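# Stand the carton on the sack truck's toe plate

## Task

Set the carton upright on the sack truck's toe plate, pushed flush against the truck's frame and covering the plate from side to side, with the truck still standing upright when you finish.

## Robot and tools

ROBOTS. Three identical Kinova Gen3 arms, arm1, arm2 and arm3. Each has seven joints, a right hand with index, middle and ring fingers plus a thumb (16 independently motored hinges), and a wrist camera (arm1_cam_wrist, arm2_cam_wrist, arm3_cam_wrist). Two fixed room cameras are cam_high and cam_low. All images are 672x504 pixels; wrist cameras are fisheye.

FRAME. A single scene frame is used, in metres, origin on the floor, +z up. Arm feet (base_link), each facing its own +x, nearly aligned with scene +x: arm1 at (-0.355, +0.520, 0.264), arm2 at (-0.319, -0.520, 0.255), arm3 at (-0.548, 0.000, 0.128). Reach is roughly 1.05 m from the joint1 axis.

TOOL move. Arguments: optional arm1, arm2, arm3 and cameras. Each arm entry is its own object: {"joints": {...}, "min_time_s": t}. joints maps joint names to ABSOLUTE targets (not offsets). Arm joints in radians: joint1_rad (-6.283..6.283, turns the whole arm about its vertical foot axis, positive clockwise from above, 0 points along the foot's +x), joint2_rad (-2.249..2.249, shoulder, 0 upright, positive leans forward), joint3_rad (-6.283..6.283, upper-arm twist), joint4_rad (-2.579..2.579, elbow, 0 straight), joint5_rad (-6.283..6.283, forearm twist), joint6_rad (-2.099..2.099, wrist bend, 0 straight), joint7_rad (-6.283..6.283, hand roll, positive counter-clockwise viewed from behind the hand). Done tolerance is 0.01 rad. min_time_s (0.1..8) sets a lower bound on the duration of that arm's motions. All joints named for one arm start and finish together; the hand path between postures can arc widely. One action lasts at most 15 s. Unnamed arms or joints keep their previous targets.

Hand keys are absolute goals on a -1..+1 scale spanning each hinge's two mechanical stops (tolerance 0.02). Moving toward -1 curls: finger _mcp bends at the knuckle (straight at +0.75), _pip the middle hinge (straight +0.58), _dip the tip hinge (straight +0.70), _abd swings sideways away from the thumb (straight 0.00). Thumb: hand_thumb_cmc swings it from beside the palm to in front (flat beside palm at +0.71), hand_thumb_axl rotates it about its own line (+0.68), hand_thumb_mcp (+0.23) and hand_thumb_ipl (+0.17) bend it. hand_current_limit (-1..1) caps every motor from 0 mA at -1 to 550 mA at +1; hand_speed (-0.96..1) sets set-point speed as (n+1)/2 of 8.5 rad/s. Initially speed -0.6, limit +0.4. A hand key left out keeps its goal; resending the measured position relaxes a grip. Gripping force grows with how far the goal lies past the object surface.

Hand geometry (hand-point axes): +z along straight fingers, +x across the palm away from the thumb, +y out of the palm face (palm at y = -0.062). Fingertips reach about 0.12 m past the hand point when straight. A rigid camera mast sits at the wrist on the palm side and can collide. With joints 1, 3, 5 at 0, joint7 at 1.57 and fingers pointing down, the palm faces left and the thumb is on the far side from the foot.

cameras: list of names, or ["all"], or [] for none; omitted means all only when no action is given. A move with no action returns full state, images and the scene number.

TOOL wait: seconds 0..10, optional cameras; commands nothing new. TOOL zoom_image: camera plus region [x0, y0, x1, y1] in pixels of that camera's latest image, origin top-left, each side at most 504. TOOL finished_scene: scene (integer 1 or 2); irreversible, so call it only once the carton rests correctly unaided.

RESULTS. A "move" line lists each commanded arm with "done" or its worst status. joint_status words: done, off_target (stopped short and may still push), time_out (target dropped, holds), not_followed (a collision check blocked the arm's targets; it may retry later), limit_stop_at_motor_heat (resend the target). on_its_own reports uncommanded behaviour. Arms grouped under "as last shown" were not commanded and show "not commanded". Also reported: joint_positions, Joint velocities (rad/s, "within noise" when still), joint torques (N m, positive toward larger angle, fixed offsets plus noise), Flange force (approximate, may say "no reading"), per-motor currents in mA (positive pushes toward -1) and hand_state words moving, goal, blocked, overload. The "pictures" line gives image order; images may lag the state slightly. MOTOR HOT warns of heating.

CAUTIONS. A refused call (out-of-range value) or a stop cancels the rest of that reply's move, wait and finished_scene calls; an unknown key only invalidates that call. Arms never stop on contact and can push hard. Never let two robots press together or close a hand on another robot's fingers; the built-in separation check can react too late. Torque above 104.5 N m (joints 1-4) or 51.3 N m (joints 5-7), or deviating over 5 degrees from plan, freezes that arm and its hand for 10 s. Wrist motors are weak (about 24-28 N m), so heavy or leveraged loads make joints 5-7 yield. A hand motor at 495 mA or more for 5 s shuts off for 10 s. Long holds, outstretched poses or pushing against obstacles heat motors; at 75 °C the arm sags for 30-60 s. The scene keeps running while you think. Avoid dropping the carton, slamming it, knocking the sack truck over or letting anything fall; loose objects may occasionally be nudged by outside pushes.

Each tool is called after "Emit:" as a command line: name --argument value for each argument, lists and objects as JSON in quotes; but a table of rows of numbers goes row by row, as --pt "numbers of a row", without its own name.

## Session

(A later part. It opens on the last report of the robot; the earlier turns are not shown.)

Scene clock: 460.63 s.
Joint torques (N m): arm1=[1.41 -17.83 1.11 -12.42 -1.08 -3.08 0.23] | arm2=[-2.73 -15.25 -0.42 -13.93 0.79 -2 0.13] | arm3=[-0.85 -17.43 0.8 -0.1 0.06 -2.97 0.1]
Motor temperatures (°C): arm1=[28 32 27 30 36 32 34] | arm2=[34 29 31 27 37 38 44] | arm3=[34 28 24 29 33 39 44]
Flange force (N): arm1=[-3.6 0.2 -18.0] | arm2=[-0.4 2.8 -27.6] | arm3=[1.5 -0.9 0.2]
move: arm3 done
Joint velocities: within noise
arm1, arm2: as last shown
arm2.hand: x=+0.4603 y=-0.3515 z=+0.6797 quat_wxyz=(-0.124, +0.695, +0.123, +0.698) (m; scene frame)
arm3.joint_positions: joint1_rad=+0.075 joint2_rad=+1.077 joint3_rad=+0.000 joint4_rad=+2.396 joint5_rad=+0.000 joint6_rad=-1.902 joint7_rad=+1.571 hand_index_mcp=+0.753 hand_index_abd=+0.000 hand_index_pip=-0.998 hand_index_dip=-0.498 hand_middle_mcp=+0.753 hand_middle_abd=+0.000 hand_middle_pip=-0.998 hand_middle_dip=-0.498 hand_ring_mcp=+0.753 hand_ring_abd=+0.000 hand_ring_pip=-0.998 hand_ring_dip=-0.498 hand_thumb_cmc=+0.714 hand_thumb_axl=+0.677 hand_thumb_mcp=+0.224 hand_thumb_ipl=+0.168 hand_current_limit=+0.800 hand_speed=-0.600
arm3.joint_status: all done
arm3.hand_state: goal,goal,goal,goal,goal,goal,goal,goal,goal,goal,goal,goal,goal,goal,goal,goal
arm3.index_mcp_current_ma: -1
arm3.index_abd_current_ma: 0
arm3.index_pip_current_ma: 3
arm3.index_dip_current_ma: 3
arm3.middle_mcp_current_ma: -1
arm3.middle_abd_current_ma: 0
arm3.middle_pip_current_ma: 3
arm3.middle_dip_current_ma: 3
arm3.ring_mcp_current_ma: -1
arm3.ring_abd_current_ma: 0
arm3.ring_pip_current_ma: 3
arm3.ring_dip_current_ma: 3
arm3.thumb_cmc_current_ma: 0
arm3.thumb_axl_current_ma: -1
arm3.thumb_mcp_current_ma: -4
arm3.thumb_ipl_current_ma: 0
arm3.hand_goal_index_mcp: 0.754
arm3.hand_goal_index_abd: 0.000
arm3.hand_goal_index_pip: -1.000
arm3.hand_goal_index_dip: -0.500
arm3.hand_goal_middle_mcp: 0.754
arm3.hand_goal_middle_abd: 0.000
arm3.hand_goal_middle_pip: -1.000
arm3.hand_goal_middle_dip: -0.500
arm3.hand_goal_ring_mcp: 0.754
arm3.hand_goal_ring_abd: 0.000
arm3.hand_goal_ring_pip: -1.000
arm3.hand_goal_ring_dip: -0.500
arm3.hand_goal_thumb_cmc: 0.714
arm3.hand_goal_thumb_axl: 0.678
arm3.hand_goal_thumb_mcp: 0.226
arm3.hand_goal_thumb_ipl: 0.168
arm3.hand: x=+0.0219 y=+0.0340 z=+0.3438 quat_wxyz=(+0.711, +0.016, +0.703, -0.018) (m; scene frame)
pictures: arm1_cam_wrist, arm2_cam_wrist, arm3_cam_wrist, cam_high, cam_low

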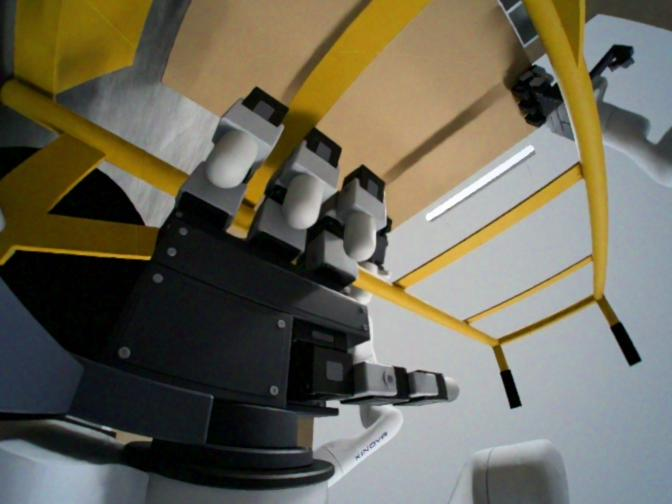

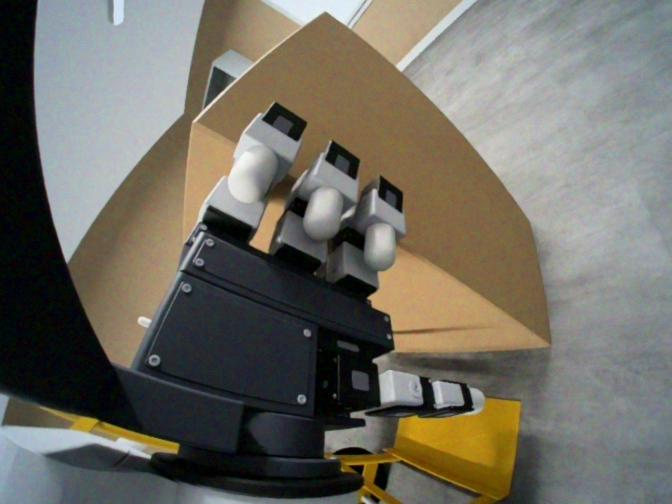

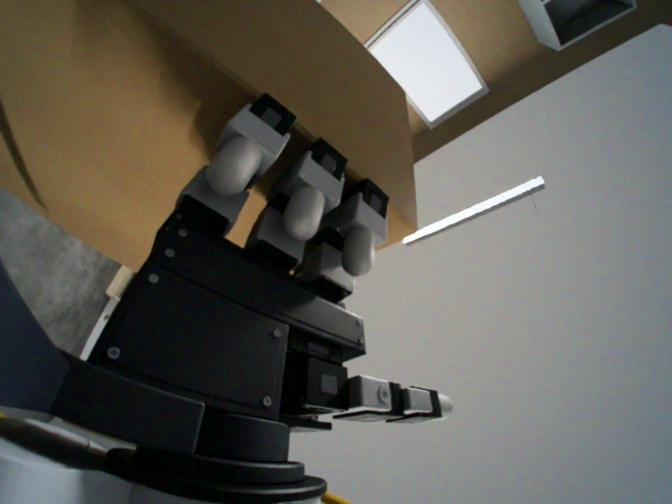

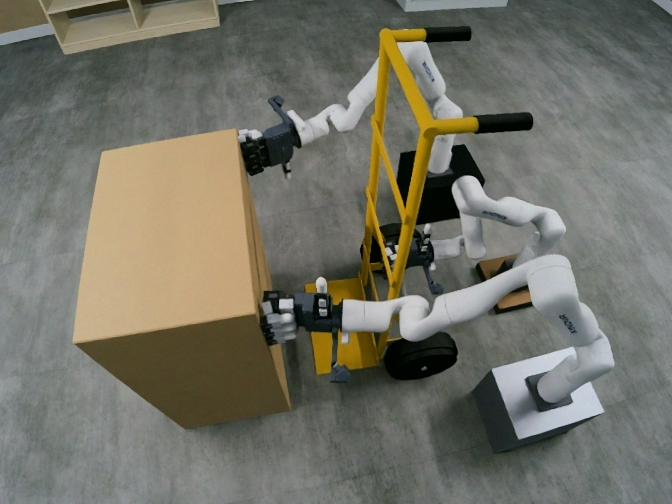

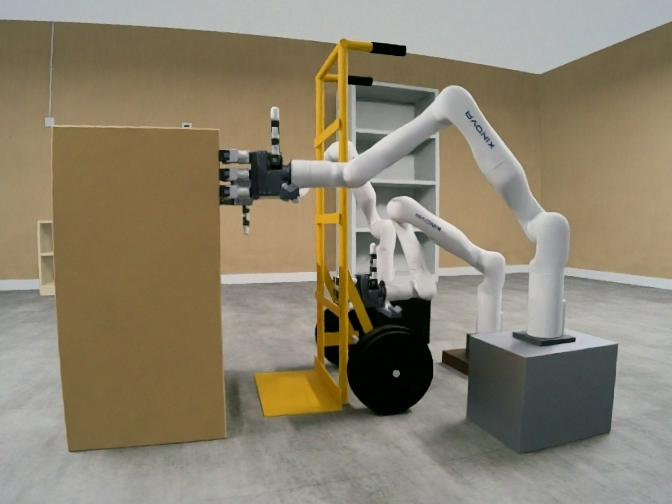

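Emit:
move --arm1 '{"joints":{"joint1_rad":0.2302,"joint2_rad":0.983,"joint4_rad":1.733,"joint6_rad":-1.669,"joint7_rad":-0.452,"hand_thumb_cmc":-0.57},"min_time_s":2.5}' --arm2 '{"joints":{"joint1_rad":-0.288,"joint2_rad":0.944,"joint4_rad":1.791,"joint6_rad":-1.688,"joint7_rad":0.616},"min_time_s":2.5}' --cameras '[]'

Emit:
move --arm1 '{"joints":{"hand_index_pip":0.576,"hand_middle_pip":0.576,"hand_index_dip":0.696,"hand_middle_dip":0.696,"hand_current_limit":0.9}}' --arm2 '{"joints":{"hand_index_pip":0.576,"hand_middle_pip":0.576,"hand_index_dip":0.696,"hand_middle_dip":0.696,"hand_current_limit":0.9}}' --cameras '["cam_high","cam_low","arm2_cam_wrist","arm3_cam_wrist"]'

Scene clock: 560.47 s.
Joint torques (N m): arm1=[-0.21 -20.47 0.01 -5.82 -0.17 -2.83 0.38] | arm2=[0.66 -21.74 1.75 -7.09 -0.04 -2.37 0] | arm3=[-0.81 -17.52 0.82 -0.1 0.06 -3 0.08]
Motor temperatures (°C): arm1=[28 33 27 31 35 32 33] | arm2=[34 29 30 28 37 38 44] | arm3=[34 29 24 29 33 39 44]
Flange force (N): arm1=[0.7 4.2 2.3] | arm2=[0.9 2.7 -4.4] | arm3=[1.7 -0.8 0.3]
move: arm1 done; arm2 done
Joint velocities: within noise
arm1.joint_positions: joint1_rad=+0.230 joint2_rad=+0.983 joint3_rad=+0.000 joint4_rad=+1.733 joint5_rad=+0.000 joint6_rad=-1.669 joint7_rad=-0.452 hand_index_mcp=+0.757 hand_index_abd=+0.000 hand_index_pip=-1.000 hand_index_dip=-0.497 hand_middle_mcp=+0.757 hand_middle_abd=-0.002 hand_middle_pip=-1.000 hand_middle_dip=-0.498 hand_ring_mcp=+0.758 hand_ring_abd=-0.003 hand_ring_pip=-1.000 hand_ring_dip=-0.497 hand_thumb_cmc=-0.568 hand_thumb_axl=+0.677 hand_thumb_mcp=+0.226 hand_thumb_ipl=+0.168 hand_current_limit=+0.800 hand_speed=-0.600
arm1.joint_status: all done
arm1.hand_state: goal,goal,goal,goal,goal,goal,goal,goal,goal,goal,goal,goal,goal,goal,goal,goal
arm1.index_mcp_current_ma: 0
arm1.index_abd_current_ma: 0
arm1.index_pip_current_ma: 0
arm1.index_dip_current_ma: 0
arm1.middle_mcp_current_ma: 0
arm1.middle_abd_current_ma: 0
arm1.middle_pip_current_ma: 0
arm1.middle_dip_current_ma: 0
arm1.ring_mcp_current_ma: 0
arm1.ring_abd_current_ma: 0
arm1.ring_pip_current_ma: 0
arm1.ring_dip_current_ma: 0
arm1.thumb_cmc_current_ma: 0
arm1.thumb_axl_current_ma: 0
arm1.thumb_mcp_current_ma: 0
arm1.thumb_ipl_current_ma: 0
arm1.hand_goal_index_mcp: 0.754
arm1.hand_goal_index_abd: 0.000
arm1.hand_goal_index_pip: -1.000
arm1.hand_goal_index_dip: -0.500
arm1.hand_goal_middle_mcp: 0.754
arm1.hand_goal_middle_abd: 0.000
arm1.hand_goal_middle_pip: -1.000
arm1.hand_goal_middle_dip: -0.500
arm1.hand_goal_ring_mcp: 0.754
arm1.hand_goal_ring_abd: 0.000
arm1.hand_goal_ring_pip: -1.000
arm1.hand_goal_ring_dip: -0.500
arm1.hand_goal_thumb_cmc: -0.570
arm1.hand_goal_thumb_axl: 0.678
arm1.hand_goal_thumb_mcp: 0.226
arm1.hand_goal_thumb_ipl: 0.168
arm1.hand: x=+0.3093 y=+0.2713 z=+0.7101 quat_wxyz=(+0.544, +0.450, +0.210, +0.676) (m; scene frame)
arm2.joint_positions: joint1_rad=-0.288 joint2_rad=+0.944 joint3_rad=+0.000 joint4_rad=+1.791 joint5_rad=+0.000 joint6_rad=-1.688 joint7_rad=+0.616 hand_index_mcp=+0.766 hand_index_abd=-0.003 hand_index_pip=-0.999 hand_index_dip=-0.498 hand_middle_mcp=+0.758 hand_middle_abd=+0.001 hand_middle_pip=-0.999 hand_middle_dip=-0.498 hand_ring_mcp=+0.758 hand_ring_abd=-0.001 hand_ring_pip=-1.000 hand_ring_dip=-0.498 hand_thumb_cmc=+0.721 hand_thumb_axl=+0.677 hand_thumb_mcp=+0.226 hand_thumb_ipl=+0.168 hand_current_limit=+0.800 hand_speed=-0.600
arm2.joint_status: all done
arm2.hand_state: goal,goal,goal,goal,goal,goal,goal,goal,goal,goal,goal,goal,goal,goal,goal,goal
arm2.index_mcp_current_ma: 22
arm2.index_abd_current_ma: -3
arm2.index_pip_current_ma: 1
arm2.index_dip_current_ma: 3
arm2.middle_mcp_current_ma: 4
arm2.middle_abd_current_ma: 0
arm2.middle_pip_current_ma: 1
arm2.middle_dip_current_ma: 2
arm2.ring_mcp_current_ma: 6
arm2.ring_abd_current_ma: -1
arm2.ring_pip_current_ma: 0
arm2.ring_dip_current_ma: 3
arm2.thumb_cmc_current_ma: 10
arm2.thumb_axl_current_ma: -1
arm2.thumb_mcp_current_ma: 0
arm2.thumb_ipl_current_ma: 0
arm2.hand_goal_index_mcp: 0.754
arm2.hand_goal_index_abd: 0.000
arm2.hand_goal_index_pip: -1.000
arm2.hand_goal_index_dip: -0.500
arm2.hand_goal_middle_mcp: 0.754
arm2.hand_goal_middle_abd: 0.000
arm2.hand_goal_middle_pip: -1.000
arm2.hand_goal_middle_dip: -0.500
arm2.hand_goal_ring_mcp: 0.754
arm2.hand_goal_ring_abd: 0.000
arm2.hand_goal_ring_pip: -1.000
arm2.hand_goal_ring_dip: -0.500
arm2.hand_goal_thumb_cmc: 0.714
arm2.hand_goal_thumb_axl: 0.678
arm2.hand_goal_thumb_mcp: 0.226
arm2.hand_goal_thumb_ipl: 0.168
arm2.hand: x=+0.3229 y=-0.2868 z=+0.7223 quat_wxyz=(+0.691, +0.151, +0.475, +0.523) (m; scene frame)
arm3: as last shown
pictures: none
No camera images: "cameras" was empty.

Scene clock: 562.03 s.
Joint torques (N m): arm1=[-0.21 -20.48 0.02 -5.89 -0.18 -2.86 0.35] | arm2=[0.69 -21.81 1.81 -7.09 -0.09 -2.42 0.01] | arm3=[-0.8 -17.51 0.78 -0.16 0.08 -2.97 0.08]
Motor temperatures (°C): arm1=[28 33 27 31 35 32 33] | arm2=[34 29 30 28 37 38 44] | arm3=[34 29 24 29 33 39 44]
Flange force (N): arm1=[0.8 4.3 2.2] | arm2=[1.0 2.6 -4.2] | arm3=[1.7 -0.8 0.0]
move: arm1 done; arm2 done
Joint velocities: within noise
arm1.joint_positions: joint1_rad=+0.230 joint2_rad=+0.983 joint3_rad=+0.000 joint4_rad=+1.733 joint5_rad=+0.000 joint6_rad=-1.669 joint7_rad=-0.452 hand_index_mcp=+0.760 hand_index_abd=+0.000 hand_index_pip=+0.575 hand_index_dip=+0.693 hand_middle_mcp=+0.760 hand_middle_abd=-0.001 hand_middle_pip=+0.576 hand_middle_dip=+0.694 hand_ring_mcp=+0.758 hand_ring_abd=-0.003 hand_ring_pip=-1.000 hand_ring_dip=-0.497 hand_thumb_cmc=-0.568 hand_thumb_axl=+0.677 hand_thumb_mcp=+0.226 hand_thumb_ipl=+0.168 hand_current_limit=+0.900 hand_speed=-0.600
arm1.joint_status: all done
arm1.hand_state: goal,goal,goal,goal,goal,goal,goal,goal,goal,goal,goal,goal,goal,goal,goal,goal
arm1.index_mcp_current_ma: 1
arm1.index_abd_current_ma: 0
arm1.index_pip_current_ma: 0
arm1.index_dip_current_ma: 0
arm1.middle_mcp_current_ma: 1
arm1.middle_abd_current_ma: 0
arm1.middle_pip_current_ma: 0
arm1.middle_dip_current_ma: 0
arm1.ring_mcp_current_ma: 0
arm1.ring_abd_current_ma: 0
arm1.ring_pip_current_ma: 0
arm1.ring_dip_current_ma: 0
arm1.thumb_cmc_current_ma: 0
arm1.thumb_axl_current_ma: 0
arm1.thumb_mcp_current_ma: 0
arm1.thumb_ipl_current_ma: 0
arm1.hand_goal_index_mcp: 0.754
arm1.hand_goal_index_abd: 0.000
arm1.hand_goal_index_pip: 0.576
arm1.hand_goal_index_dip: 0.696
arm1.hand_goal_middle_mcp: 0.754
arm1.hand_goal_middle_abd: 0.000
arm1.hand_goal_middle_pip: 0.576
arm1.hand_goal_middle_dip: 0.696
arm1.hand_goal_ring_mcp: 0.754
arm1.hand_goal_ring_abd: 0.000
arm1.hand_goal_ring_pip: -1.000
arm1.hand_goal_ring_dip: -0.500
arm1.hand_goal_thumb_cmc: -0.570
arm1.hand_goal_thumb_axl: 0.678
arm1.hand_goal_thumb_mcp: 0.226
arm1.hand_goal_thumb_ipl: 0.168
arm1.hand: x=+0.3093 y=+0.2713 z=+0.7101 quat_wxyz=(+0.544, +0.450, +0.210, +0.676) (m; scene frame)
arm2.joint_positions: joint1_rad=-0.288 joint2_rad=+0.944 joint3_rad=+0.000 joint4_rad=+1.791 joint5_rad=+0.000 joint6_rad=-1.688 joint7_rad=+0.616 hand_index_mcp=+0.766 hand_index_abd=-0.003 hand_index_pip=+0.575 hand_index_dip=+0.693 hand_middle_mcp=+0.759 hand_middle_abd=+0.001 hand_middle_pip=+0.575 hand_middle_dip=+0.694 hand_ring_mcp=+0.758 hand_ring_abd=-0.001 hand_ring_pip=-1.000 hand_ring_dip=-0.498 hand_thumb_cmc=+0.721 hand_thumb_axl=+0.677 hand_thumb_mcp=+0.226 hand_thumb_ipl=+0.168 hand_current_limit=+0.900 hand_speed=-0.600
arm2.joint_status: all done
arm2.hand_state: goal,goal,goal,goal,goal,goal,goal,goal,goal,goal,goal,goal,goal,goal,goal,goal
arm2.index_mcp_current_ma: 22
arm2.index_abd_current_ma: -3
arm2.index_pip_current_ma: -1
arm2.index_dip_current_ma: -3
arm2.middle_mcp_current_ma: 8
arm2.middle_abd_current_ma: 0
arm2.middle_pip_current_ma: -1
arm2.middle_dip_current_ma: -2
arm2.ring_mcp_current_ma: 6
arm2.ring_abd_current_ma: -1
arm2.ring_pip_current_ma: 0
arm2.ring_dip_current_ma: 3
arm2.thumb_cmc_current_ma: 10
arm2.thumb_axl_current_ma: -1
arm2.thumb_mcp_current_ma: 0
arm2.thumb_ipl_current_ma: 0
arm2.hand_goal_index_mcp: 0.754
arm2.hand_goal_index_abd: 0.000
arm2.hand_goal_index_pip: 0.576
arm2.hand_goal_index_dip: 0.696
arm2.hand_goal_middle_mcp: 0.754
arm2.hand_goal_middle_abd: 0.000
arm2.hand_goal_middle_pip: 0.576
arm2.hand_goal_middle_dip: 0.696
arm2.hand_goal_ring_mcp: 0.754
arm2.hand_goal_ring_abd: 0.000
arm2.hand_goal_ring_pip: -1.000
arm2.hand_goal_ring_dip: -0.500
arm2.hand_goal_thumb_cmc: 0.714
arm2.hand_goal_thumb_axl: 0.678
arm2.hand_goal_thumb_mcp: 0.226
arm2.hand_goal_thumb_ipl: 0.168
arm2.hand: x=+0.3229 y=-0.2868 z=+0.7223 quat_wxyz=(+0.691, +0.151, +0.475, +0.523) (m; scene frame)
arm3: as last shown
pictures: arm2_cam_wrist, arm3_cam_wrist, cam_high, cam_low

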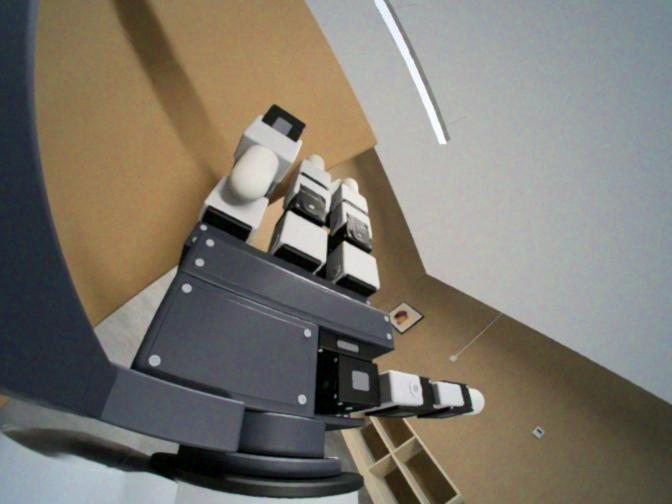

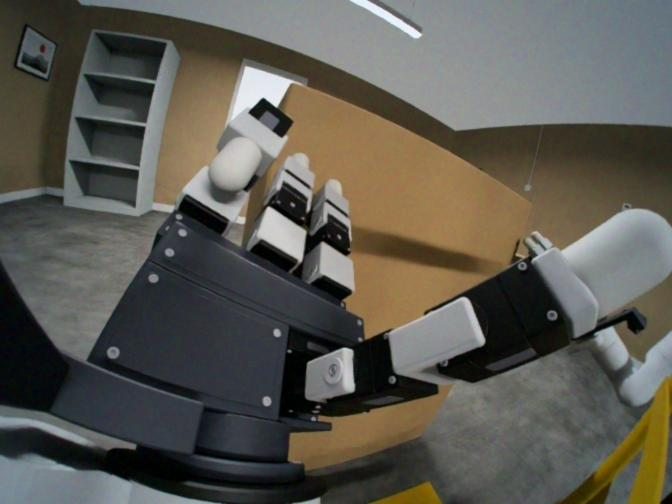

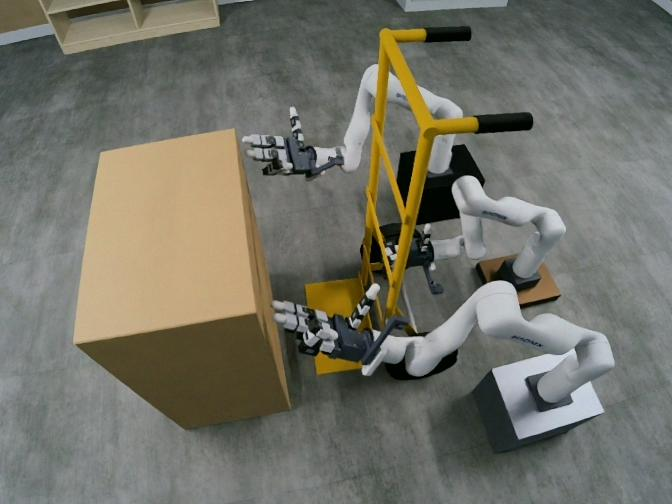

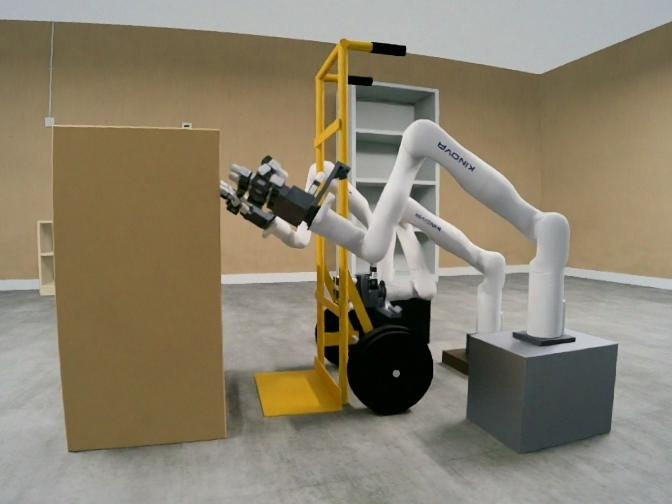

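Emit:
move --arm1 '{"joints":{"joint1_rad":0.2302,"joint2_rad":0.982,"joint4_rad":1.555,"joint6_rad":-1.49},"min_time_s":2}' --arm2 '{"joints":{"joint1_rad":-0.288,"joint2_rad":0.941,"joint4_rad":1.616,"joint6_rad":-1.51},"min_time_s":2}' --cameras '["cam_low"]'

Emit:
move --arm1 '{"joints":{"joint1_rad":0.2236,"joint2_rad":0.997,"joint4_rad":1.4485,"joint6_rad":-1.3985},"min_time_s":2}' --arm2 '{"joints":{"joint1_rad":-0.279,"joint2_rad":0.954,"joint4_rad":1.5135,"joint6_rad":-1.42},"min_time_s":2}' --cameras '["cam_high","cam_low"]'

Scene clock: 578.33 s.
Joint torques (N m): arm1=[0.9 -24.5 0.55 -10.55 -0.7 -2.81 0.38] | arm2=[-0.51 -28.2 1.55 -15.39 0.38 -1.65 -0.01] | arm3=[-0.77 -17.43 0.81 -0.12 0.08 -2.98 0.13]
Motor temperatures (°C): arm1=[28 33 27 31 35 32 33] | arm2=[34 29 30 28 37 38 44] | arm3=[34 29 24 29 33 39 44]
Flange force (N): arm1=[2.7 4.2 -9.4] | arm2=[-0.6 3.6 -29.4] | arm3=[1.4 -0.7 0.3]
move: arm1 done; arm2 done
Joint velocities: within noise
arm1.joint_positions: joint1_rad=+0.230 joint2_rad=+0.982 joint3_rad=+0.000 joint4_rad=+1.555 joint5_rad=+0.000 joint6_rad=-1.490 joint7_rad=-0.452 hand_index_mcp=+0.770 hand_index_abd=-0.014 hand_index_pip=+0.586 hand_index_dip=+0.701 hand_middle_mcp=+0.771 hand_middle_abd=-0.011 hand_middle_pip=+0.585 hand_middle_dip=+0.701 hand_ring_mcp=+0.758 hand_ring_abd=-0.003 hand_ring_pip=-1.000 hand_ring_dip=-0.497 hand_thumb_cmc=-0.568 hand_thumb_axl=+0.677 hand_thumb_mcp=+0.226 hand_thumb_ipl=+0.168 hand_current_limit=+0.900 hand_speed=-0.600
arm1.joint_status: all done
arm1.hand_state: goal,goal,goal,goal,goal,goal,goal,goal,goal,goal,goal,goal,goal,goal,goal,goal
arm1.index_mcp_current_ma: 5
arm1.index_abd_current_ma: -3
arm1.index_pip_current_ma: 2
arm1.index_dip_current_ma: 0
arm1.middle_mcp_current_ma: 5
arm1.middle_abd_current_ma: -2
arm1.middle_pip_current_ma: 1
arm1.middle_dip_current_ma: 0
arm1.ring_mcp_current_ma: 0
arm1.ring_abd_current_ma: 0
arm1.ring_pip_current_ma: 0
arm1.ring_dip_current_ma: 0
arm1.thumb_cmc_current_ma: 0
arm1.thumb_axl_current_ma: 0
arm1.thumb_mcp_current_ma: 0
arm1.thumb_ipl_current_ma: 0
arm1.hand_goal_index_mcp: 0.754
arm1.hand_goal_index_abd: 0.000
arm1.hand_goal_index_pip: 0.576
arm1.hand_goal_index_dip: 0.696
arm1.hand_goal_middle_mcp: 0.754
arm1.hand_goal_middle_abd: 0.000
arm1.hand_goal_middle_pip: 0.576
arm1.hand_goal_middle_dip: 0.696
arm1.hand_goal_ring_mcp: 0.754
arm1.hand_goal_ring_abd: 0.000
arm1.hand_goal_ring_pip: -1.000
arm1.hand_goal_ring_dip: -0.500
arm1.hand_goal_thumb_cmc: -0.570
arm1.hand_goal_thumb_axl: 0.678
arm1.hand_goal_thumb_mcp: 0.226
arm1.hand_goal_thumb_ipl: 0.168
arm1.hand: x=+0.3564 y=+0.2597 z=+0.7385 quat_wxyz=(+0.544, +0.450, +0.210, +0.676) (m; scene frame)
arm2.joint_positions: joint1_rad=-0.288 joint2_rad=+0.941 joint3_rad=+0.000 joint4_rad=+1.616 joint5_rad=+0.000 joint6_rad=-1.510 joint7_rad=+0.616 hand_index_mcp=+0.766 hand_index_abd=-0.003 hand_index_pip=+0.575 hand_index_dip=+0.693 hand_middle_mcp=+0.792 hand_middle_abd=+0.044 hand_middle_pip=+0.617 hand_middle_dip=+0.719 hand_ring_mcp=+0.758 hand_ring_abd=-0.001 hand_ring_pip=-1.000 hand_ring_dip=-0.498 hand_thumb_cmc=+0.721 hand_thumb_axl=+0.677 hand_thumb_mcp=+0.226 hand_thumb_ipl=+0.168 hand_current_limit=+0.900 hand_speed=-0.600
arm2.joint_status: all done
arm2.hand_state: goal,goal,goal,goal,blocked,blocked,blocked,blocked,goal,goal,goal,goal,goal,goal,goal,goal
arm2.index_mcp_current_ma: 22
arm2.index_abd_current_ma: -3
arm2.index_pip_current_ma: 0
arm2.index_dip_current_ma: -3
arm2.middle_mcp_current_ma: 101
arm2.middle_abd_current_ma: 95
arm2.middle_pip_current_ma: 105
arm2.middle_dip_current_ma: 49
arm2.ring_mcp_current_ma: 6
arm2.ring_abd_current_ma: -1
arm2.ring_pip_current_ma: 0
arm2.ring_dip_current_ma: 3
arm2.thumb_cmc_current_ma: 10
arm2.thumb_axl_current_ma: -1
arm2.thumb_mcp_current_ma: 0
arm2.thumb_ipl_current_ma: 0
arm2.hand_goal_index_mcp: 0.754
arm2.hand_goal_index_abd: 0.000
arm2.hand_goal_index_pip: 0.576
arm2.hand_goal_index_dip: 0.696
arm2.hand_goal_middle_mcp: 0.754
arm2.hand_goal_middle_abd: 0.000
arm2.hand_goal_middle_pip: 0.576
arm2.hand_goal_middle_dip: 0.696
arm2.hand_goal_ring_mcp: 0.754
arm2.hand_goal_ring_abd: 0.000
arm2.hand_goal_ring_pip: -1.000
arm2.hand_goal_ring_dip: -0.500
arm2.hand_goal_thumb_cmc: 0.714
arm2.hand_goal_thumb_axl: 0.678
arm2.hand_goal_thumb_mcp: 0.226
arm2.hand_goal_thumb_ipl: 0.168
arm2.hand: x=+0.3684 y=-0.2707 z=+0.7501 quat_wxyz=(+0.691, +0.151, +0.475, +0.523) (m; scene frame)
arm3: as last shown
pictures: cam_low

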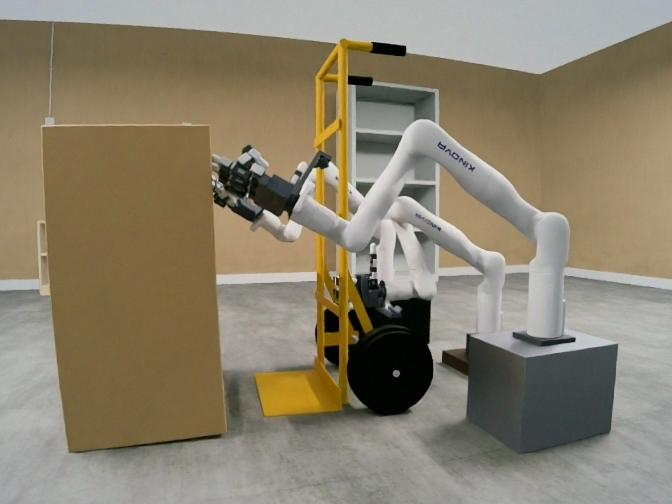

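Scene clock: 580.63 s.
Joint torques (N m): arm1=[0.88 -24.36 0.53 -10.82 -0.7 -2.31 0.37] | arm2=[-0.32 -27.43 1.62 -14.42 0.25 -1.47 0.05] | arm3=[-0.85 -17.58 0.69 -0.18 0.09 -2.99 0.07]
Motor temperatures (°C): arm1=[28 33 27 31 35 32 33] | arm2=[34 29 30 28 37 38 44] | arm3=[34 29 24 29 33 39 44]
Flange force (N): arm1=[3.3 5.5 -10.7] | arm2=[-1.1 4.0 -25.6] | arm3=[1.8 -1.1 -0.1]
move: arm1 done; arm2 done
Joint velocities: within noise
arm1.joint_positions: joint1_rad=+0.224 joint2_rad=+0.997 joint3_rad=+0.000 joint4_rad=+1.448 joint5_rad=+0.000 joint6_rad=-1.399 joint7_rad=-0.452 hand_index_mcp=+0.770 hand_index_abd=-0.022 hand_index_pip=+0.587 hand_index_dip=+0.702 hand_middle_mcp=+0.771 hand_middle_abd=-0.017 hand_middle_pip=+0.586 hand_middle_dip=+0.701 hand_ring_mcp=+0.758 hand_ring_abd=-0.003 hand_ring_pip=-1.000 hand_ring_dip=-0.497 hand_thumb_cmc=-0.568 hand_thumb_axl=+0.677 hand_thumb_mcp=+0.226 hand_thumb_ipl=+0.168 hand_current_limit=+0.900 hand_speed=-0.600
arm1.joint_status: all done
arm1.hand_state: goal,blocked,goal,goal,goal,goal,goal,goal,goal,goal,goal,goal,goal,goal,goal,goal
arm1.index_mcp_current_ma: 5
arm1.index_abd_current_ma: -6
arm1.index_pip_current_ma: 2
arm1.index_dip_current_ma: 1
arm1.middle_mcp_current_ma: 6
arm1.middle_abd_current_ma: -4
arm1.middle_pip_current_ma: 2
arm1.middle_dip_current_ma: 1
arm1.ring_mcp_current_ma: 0
arm1.ring_abd_current_ma: 0
arm1.ring_pip_current_ma: 0
arm1.ring_dip_current_ma: 0
arm1.thumb_cmc_current_ma: 0
arm1.thumb_axl_current_ma: 0
arm1.thumb_mcp_current_ma: 0
arm1.thumb_ipl_current_ma: 0
arm1.hand_goal_index_mcp: 0.754
arm1.hand_goal_index_abd: 0.000
arm1.hand_goal_index_pip: 0.576
arm1.hand_goal_index_dip: 0.696
arm1.hand_goal_middle_mcp: 0.754
arm1.hand_goal_middle_abd: 0.000
arm1.hand_goal_middle_pip: 0.576
arm1.hand_goal_middle_dip: 0.696
arm1.hand_goal_ring_mcp: 0.754
arm1.hand_goal_ring_abd: 0.000
arm1.hand_goal_ring_pip: -1.000
arm1.hand_goal_ring_dip: -0.500
arm1.hand_goal_thumb_cmc: -0.570
arm1.hand_goal_thumb_axl: 0.678
arm1.hand_goal_thumb_mcp: 0.226
arm1.hand_goal_thumb_ipl: 0.168
arm1.hand: x=+0.3836 y=+0.2583 z=+0.7509 quat_wxyz=(+0.542, +0.449, +0.211, +0.678) (m; scene frame)
arm2.joint_positions: joint1_rad=-0.279 joint2_rad=+0.954 joint3_rad=+0.000 joint4_rad=+1.514 joint5_rad=+0.000 joint6_rad=-1.420 joint7_rad=+0.616 hand_index_mcp=+0.766 hand_index_abd=-0.003 hand_index_pip=+0.575 hand_index_dip=+0.693 hand_middle_mcp=+0.793 hand_middle_abd=+0.050 hand_middle_pip=+0.619 hand_middle_dip=+0.720 hand_ring_mcp=+0.758 hand_ring_abd=-0.001 hand_ring_pip=-1.000 hand_ring_dip=-0.498 hand_thumb_cmc=+0.721 hand_thumb_axl=+0.677 hand_thumb_mcp=+0.226 hand_thumb_ipl=+0.168 hand_current_limit=+0.900 hand_speed=-0.600
arm2.joint_status: all done
arm2.hand_state: goal,goal,goal,goal,blocked,blocked,blocked,blocked,goal,goal,goal,goal,goal,goal,goal,goal
arm2.index_mcp_current_ma: 22
arm2.index_abd_current_ma: -3
arm2.index_pip_current_ma: 0
arm2.index_dip_current_ma: -3
arm2.middle_mcp_current_ma: 104
arm2.middle_abd_current_ma: 112
arm2.middle_pip_current_ma: 109
arm2.middle_dip_current_ma: 52
arm2.ring_mcp_current_ma: 6
arm2.ring_abd_current_ma: -1
arm2.ring_pip_current_ma: 0
arm2.ring_dip_current_ma: 3
arm2.thumb_cmc_current_ma: 10
arm2.thumb_axl_current_ma: -1
arm2.thumb_mcp_current_ma: 0
arm2.thumb_ipl_current_ma: 0
arm2.hand_goal_index_mcp: 0.754
arm2.hand_goal_index_abd: 0.000
arm2.hand_goal_index_pip: 0.576
arm2.hand_goal_index_dip: 0.696
arm2.hand_goal_middle_mcp: 0.754
arm2.hand_goal_middle_abd: 0.000
arm2.hand_goal_middle_pip: 0.576
arm2.hand_goal_middle_dip: 0.696
arm2.hand_goal_ring_mcp: 0.754
arm2.hand_goal_ring_abd: 0.000
arm2.hand_goal_ring_pip: -1.000
arm2.hand_goal_ring_dip: -0.500
arm2.hand_goal_thumb_cmc: 0.714
arm2.hand_goal_thumb_axl: 0.678
arm2.hand_goal_thumb_mcp: 0.226
arm2.hand_goal_thumb_ipl: 0.168
arm2.hand: x=+0.3952 y=-0.2685 z=+0.7622 quat_wxyz=(+0.694, +0.153, +0.474, +0.520) (m; scene frame)
arm3: as last shown
pictures: cam_high, cam_low

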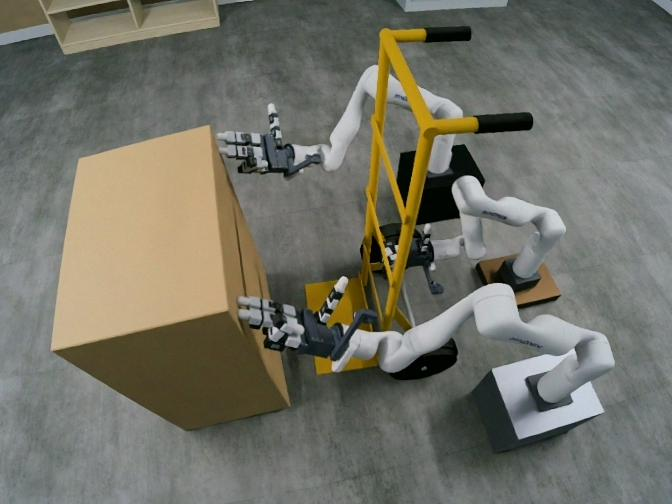

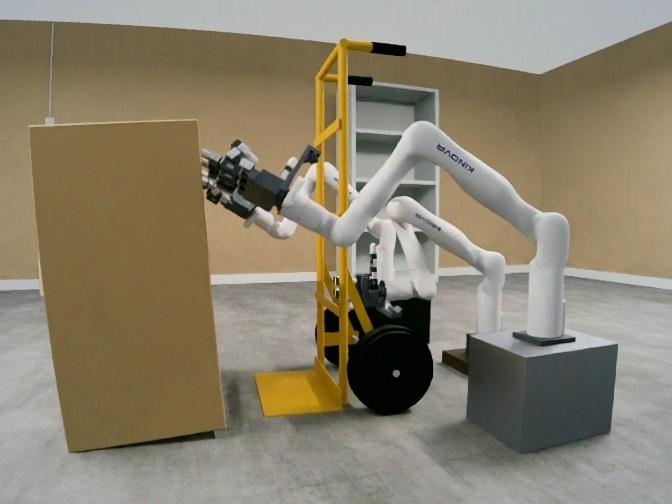

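Emit:
move --arm1 '{"joints":{"joint1_rad":0.2171,"joint2_rad":1.012,"joint4_rad":1.342,"joint6_rad":-1.307},"min_time_s":2}' --arm2 '{"joints":{"joint1_rad":-0.2694,"joint2_rad":0.967,"joint4_rad":1.411,"joint6_rad":-1.33},"min_time_s":2}' --cameras '[]'

Emit:
move --arm1 '{"joints":{"joint1_rad":0.2111,"joint2_rad":1.044,"joint4_rad":1.216,"joint6_rad":-1.213},"min_time_s":2}' --arm2 '{"joints":{"joint1_rad":-0.2606,"joint2_rad":0.996,"joint4_rad":1.290,"joint6_rad":-1.2388},"min_time_s":2}' --cameras '["cam_high","cam_low"]'

Scene clock: 591.70 s.
Joint torques (N m): arm1=[0.34 -26.01 0.32 -11.75 -0.31 -2.89 0.34] | arm2=[0.23 -29.22 1.85 -15.05 0.07 -2.13 0] | arm3=[-0.76 -17.44 0.82 -0.16 0 -2.96 0.07]
Motor temperatures (°C): arm1=[28 33 27 31 35 32 33] | arm2=[34 29 30 28 37 38 44] | arm3=[34 29 24 29 33 39 44]
Flange force (N): arm1=[2.4 4.6 -10.5] | arm2=[0.5 2.7 -24.0] | arm3=[1.5 -0.9 0.0]
move: arm1 done; arm2 done
Joint velocities: within noise
arm1.joint_positions: joint1_rad=+0.217 joint2_rad=+1.012 joint3_rad=+0.000 joint4_rad=+1.342 joint5_rad=+0.000 joint6_rad=-1.307 joint7_rad=-0.452 hand_index_mcp=+0.774 hand_index_abd=-0.022 hand_index_pip=+0.591 hand_index_dip=+0.706 hand_middle_mcp=+0.774 hand_middle_abd=-0.015 hand_middle_pip=+0.587 hand_middle_dip=+0.702 hand_ring_mcp=+0.758 hand_ring_abd=-0.003 hand_ring_pip=-1.000 hand_ring_dip=-0.497 hand_thumb_cmc=-0.568 hand_thumb_axl=+0.677 hand_thumb_mcp=+0.226 hand_thumb_ipl=+0.168 hand_current_limit=+0.900 hand_speed=-0.600
arm1.joint_status: all done
arm1.hand_state: blocked,blocked,goal,goal,goal,goal,goal,goal,goal,goal,goal,goal,goal,goal,goal,goal
arm1.index_mcp_current_ma: 8
arm1.index_abd_current_ma: -6
arm1.index_pip_current_ma: 4
arm1.index_dip_current_ma: 2
arm1.middle_mcp_current_ma: 8
arm1.middle_abd_current_ma: -3
arm1.middle_pip_current_ma: 2
arm1.middle_dip_current_ma: 1
arm1.ring_mcp_current_ma: 0
arm1.ring_abd_current_ma: 0
arm1.ring_pip_current_ma: 0
arm1.ring_dip_current_ma: 0
arm1.thumb_cmc_current_ma: 0
arm1.thumb_axl_current_ma: 0
arm1.thumb_mcp_current_ma: 0
arm1.thumb_ipl_current_ma: 0
arm1.hand_goal_index_mcp: 0.754
arm1.hand_goal_index_abd: 0.000
arm1.hand_goal_index_pip: 0.576
arm1.hand_goal_index_dip: 0.696
arm1.hand_goal_middle_mcp: 0.754
arm1.hand_goal_middle_abd: 0.000
arm1.hand_goal_middle_pip: 0.576
arm1.hand_goal_middle_dip: 0.696
arm1.hand_goal_ring_mcp: 0.754
arm1.hand_goal_ring_abd: 0.000
arm1.hand_goal_ring_pip: -1.000
arm1.hand_goal_ring_dip: -0.500
arm1.hand_goal_thumb_cmc: -0.570
arm1.hand_goal_thumb_axl: 0.678
arm1.hand_goal_thumb_mcp: 0.226
arm1.hand_goal_thumb_ipl: 0.168
arm1.hand: x=+0.4091 y=+0.2577 z=+0.7652 quat_wxyz=(+0.540, +0.448, +0.213, +0.680) (m; scene frame)
arm2.joint_positions: joint1_rad=-0.269 joint2_rad=+0.967 joint3_rad=+0.000 joint4_rad=+1.411 joint5_rad=+0.000 joint6_rad=-1.330 joint7_rad=+0.616 hand_index_mcp=+0.766 hand_index_abd=-0.003 hand_index_pip=+0.575 hand_index_dip=+0.693 hand_middle_mcp=+0.796 hand_middle_abd=+0.039 hand_middle_pip=+0.619 hand_middle_dip=+0.720 hand_ring_mcp=+0.758 hand_ring_abd=-0.001 hand_ring_pip=-1.000 hand_ring_dip=-0.498 hand_thumb_cmc=+0.721 hand_thumb_axl=+0.677 hand_thumb_mcp=+0.226 hand_thumb_ipl=+0.168 hand_current_limit=+0.900 hand_speed=-0.600
arm2.joint_status: all done
arm2.hand_state: goal,goal,goal,goal,blocked,blocked,blocked,blocked,goal,goal,goal,goal,goal,goal,goal,goal
arm2.index_mcp_current_ma: 22
arm2.index_abd_current_ma: -3
arm2.index_pip_current_ma: 0
arm2.index_dip_current_ma: -3
arm2.middle_mcp_current_ma: 116
arm2.middle_abd_current_ma: 80
arm2.middle_pip_current_ma: 110
arm2.middle_dip_current_ma: 52
arm2.ring_mcp_current_ma: 6
arm2.ring_abd_current_ma: -1
arm2.ring_pip_current_ma: 0
arm2.ring_dip_current_ma: 3
arm2.thumb_cmc_current_ma: 10
arm2.thumb_axl_current_ma: -1
arm2.thumb_mcp_current_ma: 0
arm2.thumb_ipl_current_ma: 0
arm2.hand_goal_index_mcp: 0.754
arm2.hand_goal_index_abd: 0.000
arm2.hand_goal_index_pip: 0.576
arm2.hand_goal_index_dip: 0.696
arm2.hand_goal_middle_mcp: 0.754
arm2.hand_goal_middle_abd: 0.000
arm2.hand_goal_middle_pip: 0.576
arm2.hand_goal_middle_dip: 0.696
arm2.hand_goal_ring_mcp: 0.754
arm2.hand_goal_ring_abd: 0.000
arm2.hand_goal_ring_pip: -1.000
arm2.hand_goal_ring_dip: -0.500
arm2.hand_goal_thumb_cmc: 0.714
arm2.hand_goal_thumb_axl: 0.678
arm2.hand_goal_thumb_mcp: 0.226
arm2.hand_goal_thumb_ipl: 0.168
arm2.hand: x=+0.4207 y=-0.2677 z=+0.7763 quat_wxyz=(+0.696, +0.155, +0.474, +0.517) (m; scene frame)
arm3: as last shown
pictures: none
No camera images: "cameras" was empty.

Scene clock: 594.00 s.
Joint torques (N m): arm1=[0.83 -25.9 0.44 -11.53 -0.48 -2.58 0.36] | arm2=[0.13 -29.56 1.8 -14.86 0.1 -2.15 0.02] | arm3=[-0.82 -17.49 0.85 -0.12 0.14 -2.93 0.11]
Motor temperatures (°C): arm1=[28 33 27 31 35 32 33] | arm2=[34 29 30 28 37 38 44] | arm3=[34 29 24 29 33 39 44]
Flange force (N): arm1=[3.2 5.2 -10.1] | arm2=[0.0 2.8 -22.5] | arm3=[1.7 -0.5 0.0]
move: arm1 done; arm2 done
Joint velocities: within noise
arm1.joint_positions: joint1_rad=+0.211 joint2_rad=+1.044 joint3_rad=+0.000 joint4_rad=+1.216 joint5_rad=+0.000 joint6_rad=-1.213 joint7_rad=-0.452 hand_index_mcp=+0.774 hand_index_abd=-0.030 hand_index_pip=+0.591 hand_index_dip=+0.707 hand_middle_mcp=+0.771 hand_middle_abd=-0.014 hand_middle_pip=+0.583 hand_middle_dip=+0.700 hand_ring_mcp=+0.758 hand_ring_abd=-0.003 hand_ring_pip=-1.000 hand_ring_dip=-0.497 hand_thumb_cmc=-0.568 hand_thumb_axl=+0.677 hand_thumb_mcp=+0.226 hand_thumb_ipl=+0.168 hand_current_limit=+0.900 hand_speed=-0.600
arm1.joint_status: all done
arm1.hand_state: blocked,blocked,goal,goal,goal,goal,goal,goal,goal,goal,goal,goal,goal,goal,goal,goal
arm1.index_mcp_current_ma: 8
arm1.index_abd_current_ma: -11
arm1.index_pip_current_ma: 4
arm1.index_dip_current_ma: 2
arm1.middle_mcp_current_ma: 6
arm1.middle_abd_current_ma: -3
arm1.middle_pip_current_ma: 1
arm1.middle_dip_current_ma: 0
arm1.ring_mcp_current_ma: 0
arm1.ring_abd_current_ma: 0
arm1.ring_pip_current_ma: 0
arm1.ring_dip_current_ma: 0
arm1.thumb_cmc_current_ma: 0
arm1.thumb_axl_current_ma: 0
arm1.thumb_mcp_current_ma: 0
arm1.thumb_ipl_current_ma: 0
arm1.hand_goal_index_mcp: 0.754
arm1.hand_goal_index_abd: 0.000
arm1.hand_goal_index_pip: 0.576
arm1.hand_goal_index_dip: 0.696
arm1.hand_goal_middle_mcp: 0.754
arm1.hand_goal_middle_abd: 0.000
arm1.hand_goal_middle_pip: 0.576
arm1.hand_goal_middle_dip: 0.696
arm1.hand_goal_ring_mcp: 0.754
arm1.hand_goal_ring_abd: 0.000
arm1.hand_goal_ring_pip: -1.000
arm1.hand_goal_ring_dip: -0.500
arm1.hand_goal_thumb_cmc: -0.570
arm1.hand_goal_thumb_axl: 0.678
arm1.hand_goal_thumb_mcp: 0.226
arm1.hand_goal_thumb_ipl: 0.168
arm1.hand: x=+0.4367 y=+0.2564 z=+0.7759 quat_wxyz=(+0.538, +0.448, +0.214, +0.681) (m; scene frame)
arm2.joint_positions: joint1_rad=-0.261 joint2_rad=+0.996 joint3_rad=+0.000 joint4_rad=+1.290 joint5_rad=+0.000 joint6_rad=-1.239 joint7_rad=+0.616 hand_index_mcp=+0.766 hand_index_abd=-0.003 hand_index_pip=+0.575 hand_index_dip=+0.693 hand_middle_mcp=+0.796 hand_middle_abd=+0.037 hand_middle_pip=+0.619 hand_middle_dip=+0.720 hand_ring_mcp=+0.758 hand_ring_abd=-0.001 hand_ring_pip=-1.000 hand_ring_dip=-0.498 hand_thumb_cmc=+0.721 hand_thumb_axl=+0.677 hand_thumb_mcp=+0.226 hand_thumb_ipl=+0.168 hand_current_limit=+0.900 hand_speed=-0.600
arm2.joint_status: all done
arm2.hand_state: goal,goal,goal,goal,blocked,blocked,blocked,blocked,goal,goal,goal,goal,goal,goal,goal,goal
arm2.index_mcp_current_ma: 22
arm2.index_abd_current_ma: -3
arm2.index_pip_current_ma: 0
arm2.index_dip_current_ma: -3
arm2.middle_mcp_current_ma: 116
arm2.middle_abd_current_ma: 76
arm2.middle_pip_current_ma: 110
arm2.middle_dip_current_ma: 52
arm2.ring_mcp_current_ma: 6
arm2.ring_abd_current_ma: -1
arm2.ring_pip_current_ma: 0
arm2.ring_dip_current_ma: 3
arm2.thumb_cmc_current_ma: 10
arm2.thumb_axl_current_ma: -1
arm2.thumb_mcp_current_ma: 0
arm2.thumb_ipl_current_ma: 0
arm2.hand_goal_index_mcp: 0.754
arm2.hand_goal_index_abd: 0.000
arm2.hand_goal_index_pip: 0.576
arm2.hand_goal_index_dip: 0.696
arm2.hand_goal_middle_mcp: 0.754
arm2.hand_goal_middle_abd: 0.000
arm2.hand_goal_middle_pip: 0.576
arm2.hand_goal_middle_dip: 0.696
arm2.hand_goal_ring_mcp: 0.754
arm2.hand_goal_ring_abd: 0.000
arm2.hand_goal_ring_pip: -1.000
arm2.hand_goal_ring_dip: -0.500
arm2.hand_goal_thumb_cmc: 0.714
arm2.hand_goal_thumb_axl: 0.678
arm2.hand_goal_thumb_mcp: 0.226
arm2.hand_goal_thumb_ipl: 0.168
arm2.hand: x=+0.4481 y=-0.2660 z=+0.7873 quat_wxyz=(+0.699, +0.157, +0.473, +0.514) (m; scene frame)
arm3: as last shown
pictures: cam_high, cam_low

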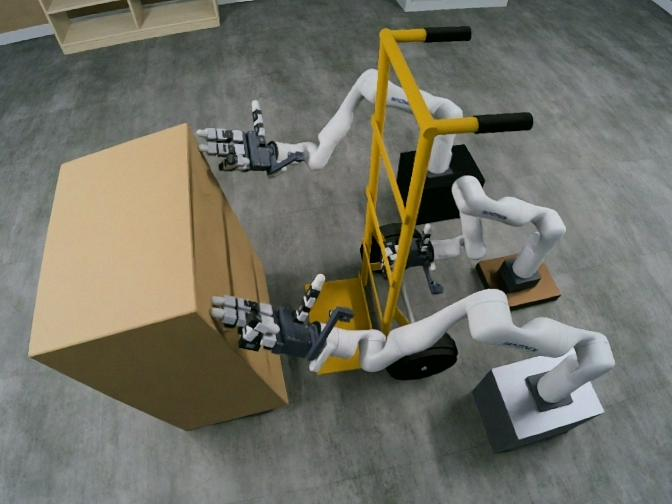

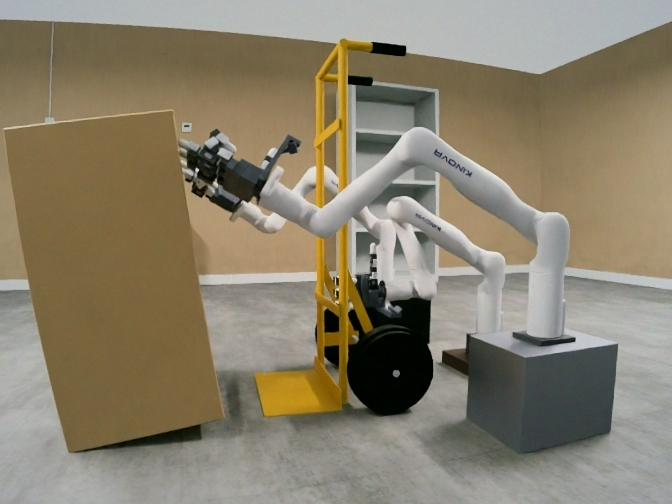

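Emit:
move --arm3 '{"joints":{"joint1_rad":0.073,"joint2_rad":1.032,"joint4_rad":2.156,"joint6_rad":-1.617},"min_time_s":3}' --cameras '["cam_high","cam_low","arm1_cam_wrist"]'

Scene clock: 613.60 s.
Joint torques (N m): arm1=[0.74 -25.94 0.44 -11.51 -0.5 -2.63 0.35] | arm2=[0.11 -29.57 1.77 -14.87 0.09 -2.12 0.01] | arm3=[-7.22 -25.04 -3.26 -12.24 2.36 -4.42 -0.13]
Motor temperatures (°C): arm1=[28 33 27 31 35 32 33] | arm2=[34 30 30 29 37 38 44] | arm3=[34 29 24 29 33 39 44]
Flange force (N): arm1=[3.0 5.1 -9.9] | arm2=[0.0 2.7 -22.6] | arm3=[6.0 -11.0 -26.2]
move: arm3 done
Joint velocities: within noise
arm1, arm2: as last shown
arm3.joint_positions: joint1_rad=+0.073 joint2_rad=+1.032 joint3_rad=+0.000 joint4_rad=+2.156 joint5_rad=+0.000 joint6_rad=-1.617 joint7_rad=+1.571 hand_index_mcp=+0.753 hand_index_abd=+0.000 hand_index_pip=-0.998 hand_index_dip=-0.498 hand_middle_mcp=+0.708 hand_middle_abd=-0.050 hand_middle_pip=-1.001 hand_middle_dip=-0.498 hand_ring_mcp=+0.753 hand_ring_abd=-0.006 hand_ring_pip=-1.000 hand_ring_dip=-0.498 hand_thumb_cmc=+0.714 hand_thumb_axl=+0.677 hand_thumb_mcp=+0.224 hand_thumb_ipl=+0.168 hand_current_limit=+0.800 hand_speed=-0.600
arm3.joint_status: all done
arm3.hand_state: goal,goal,goal,goal,blocked,blocked,goal,goal,goal,goal,goal,goal,goal,goal,goal,goal
arm3.index_mcp_current_ma: -1
arm3.index_abd_current_ma: 0
arm3.index_pip_current_ma: 3
arm3.index_dip_current_ma: 3
arm3.middle_mcp_current_ma: -147
arm3.middle_abd_current_ma: -125
arm3.middle_pip_current_ma: -1
arm3.middle_dip_current_ma: 3
arm3.ring_mcp_current_ma: -1
arm3.ring_abd_current_ma: -8
arm3.ring_pip_current_ma: 0
arm3.ring_dip_current_ma: 3
arm3.thumb_cmc_current_ma: 0
arm3.thumb_axl_current_ma: -1
arm3.thumb_mcp_current_ma: -4
arm3.thumb_ipl_current_ma: 0
arm3.hand_goal_index_mcp: 0.754
arm3.hand_goal_index_abd: 0.000
arm3.hand_goal_index_pip: -1.000
arm3.hand_goal_index_dip: -0.500
arm3.hand_goal_middle_mcp: 0.754
arm3.hand_goal_middle_abd: 0.000
arm3.hand_goal_middle_pip: -1.000
arm3.hand_goal_middle_dip: -0.500
arm3.hand_goal_ring_mcp: 0.754
arm3.hand_goal_ring_abd: 0.000
arm3.hand_goal_ring_pip: -1.000
arm3.hand_goal_ring_dip: -0.500
arm3.hand_goal_thumb_cmc: 0.714
arm3.hand_goal_thumb_axl: 0.678
arm3.hand_goal_thumb_mcp: 0.226
arm3.hand_goal_thumb_ipl: 0.168
arm3.hand: x=+0.1001 y=+0.0314 z=+0.3444 quat_wxyz=(+0.711, +0.015, +0.703, -0.017) (m; scene frame)
pictures: arm1_cam_wrist, cam_high, cam_low

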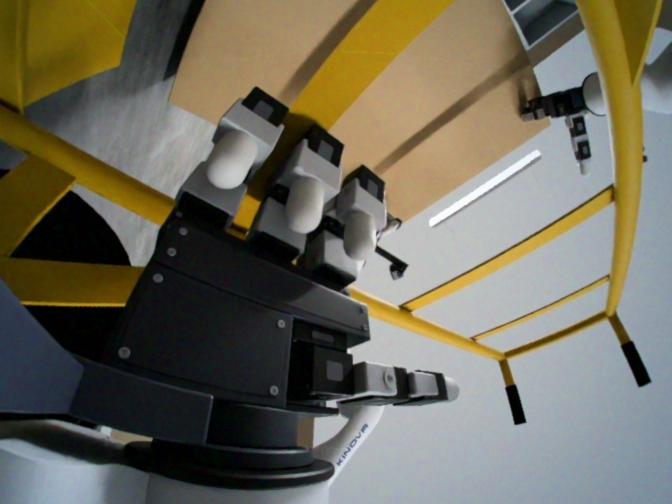

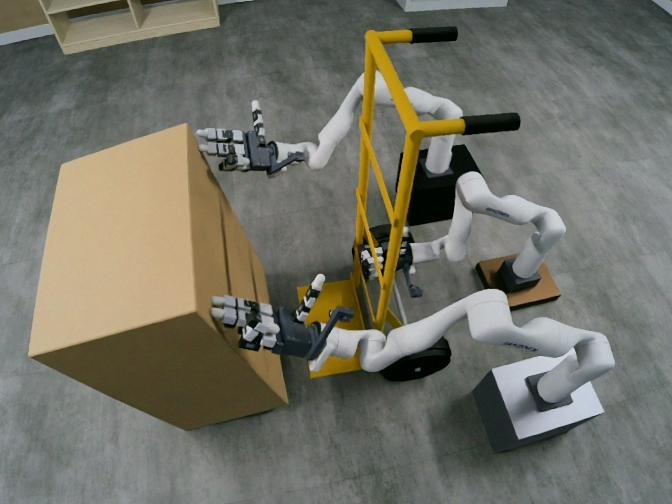

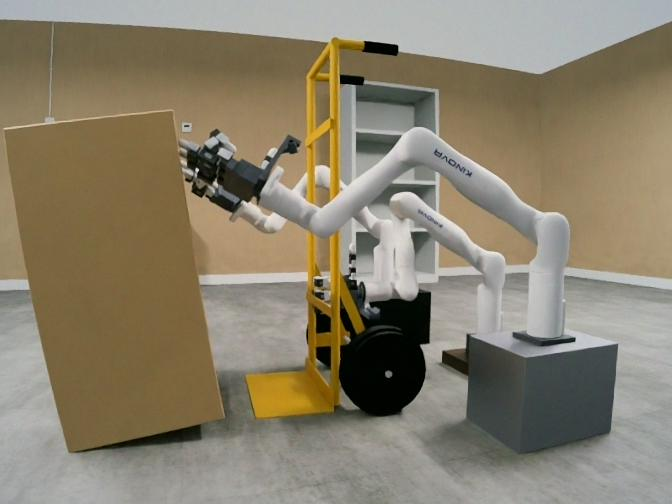

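Emit:
move --arm3 '{"joints":{"joint1_rad":0.0635,"joint2_rad":1.061,"joint4_rad":1.828,"joint6_rad":-1.318},"min_time_s":3.5}' --cameras '["cam_high","cam_low","arm1_cam_wrist"]'

Scene clock: 622.50 s.
Joint torques (N m): arm1=[0.75 -25.92 0.44 -11.58 -0.49 -2.58 0.36] | arm2=[0.15 -29.62 1.8 -14.86 0.06 -2.13 0] | arm3=[-6.88 -27.27 -2.8 -14.45 1.51 -3.97 -0.07]
Motor temperatures (°C): arm1=[28 34 27 31 35 32 33] | arm2=[34 30 30 29 37 38 44] | arm3=[34 30 24 29 33 39 44]
Flange force (N): arm1=[3.1 5.3 -10.4] | arm2=[0.1 2.7 -22.5] | arm3=[4.4 -9.9 -26.3]
move: arm3 done
Joint velocities: within noise
arm1, arm2: as last shown
arm3.joint_positions: joint1_rad=+0.063 joint2_rad=+1.061 joint3_rad=+0.000 joint4_rad=+1.828 joint5_rad=+0.000 joint6_rad=-1.318 joint7_rad=+1.571 hand_index_mcp=+0.753 hand_index_abd=+0.000 hand_index_pip=-0.998 hand_index_dip=-0.498 hand_middle_mcp=+0.658 hand_middle_abd=-0.048 hand_middle_pip=-1.001 hand_middle_dip=-0.498 hand_ring_mcp=+0.753 hand_ring_abd=-0.005 hand_ring_pip=-0.999 hand_ring_dip=-0.498 hand_thumb_cmc=+0.714 hand_thumb_axl=+0.677 hand_thumb_mcp=+0.224 hand_thumb_ipl=+0.168 hand_current_limit=+0.800 hand_speed=-0.600
arm3.joint_status: all done
arm3.hand_state: goal,goal,goal,goal,blocked,blocked,goal,goal,goal,goal,goal,goal,goal,goal,goal,goal
arm3.index_mcp_current_ma: -1
arm3.index_abd_current_ma: 0
arm3.index_pip_current_ma: 3
arm3.index_dip_current_ma: 3
arm3.middle_mcp_current_ma: -370
arm3.middle_abd_current_ma: -120
arm3.middle_pip_current_ma: -1
arm3.middle_dip_current_ma: 3
arm3.ring_mcp_current_ma: -1
arm3.ring_abd_current_ma: -7
arm3.ring_pip_current_ma: 0
arm3.ring_dip_current_ma: 3
arm3.thumb_cmc_current_ma: 0
arm3.thumb_axl_current_ma: -1
arm3.thumb_mcp_current_ma: -4
arm3.thumb_ipl_current_ma: 0
arm3.hand_goal_index_mcp: 0.754
arm3.hand_goal_index_abd: 0.000
arm3.hand_goal_index_pip: -1.000
arm3.hand_goal_index_dip: -0.500
arm3.hand_goal_middle_mcp: 0.754
arm3.hand_goal_middle_abd: 0.000
arm3.hand_goal_middle_pip: -1.000
arm3.hand_goal_middle_dip: -0.500
arm3.hand_goal_ring_mcp: 0.754
arm3.hand_goal_ring_abd: 0.000
arm3.hand_goal_ring_pip: -1.000
arm3.hand_goal_ring_dip: -0.500
arm3.hand_goal_thumb_cmc: 0.714
arm3.hand_goal_thumb_axl: 0.678
arm3.hand_goal_thumb_mcp: 0.226
arm3.hand_goal_thumb_ipl: 0.168
arm3.hand: x=+0.1989 y=+0.0339 z=+0.3445 quat_wxyz=(+0.711, +0.012, +0.703, -0.014) (m; scene frame)
pictures: arm1_cam_wrist, cam_high, cam_low

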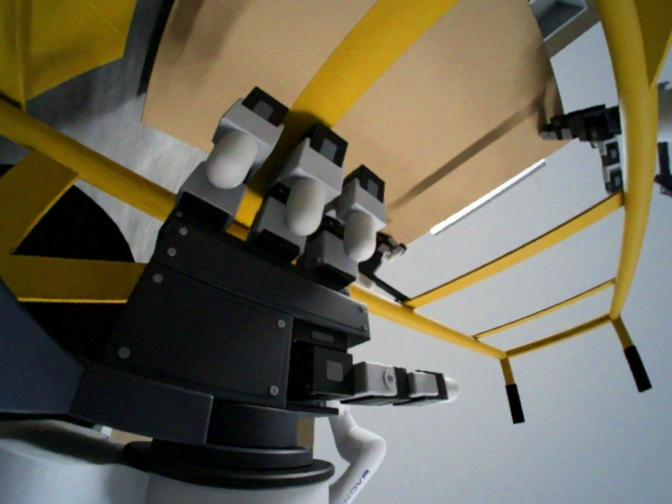

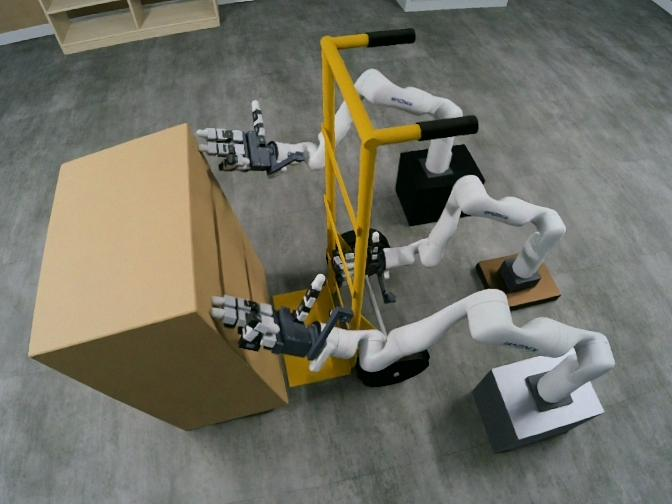

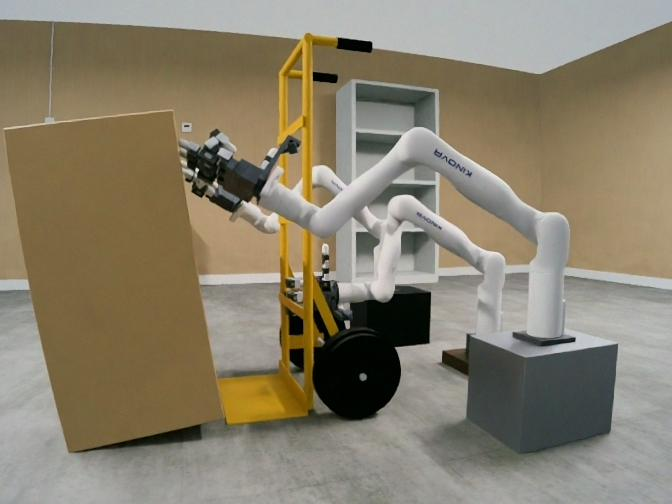

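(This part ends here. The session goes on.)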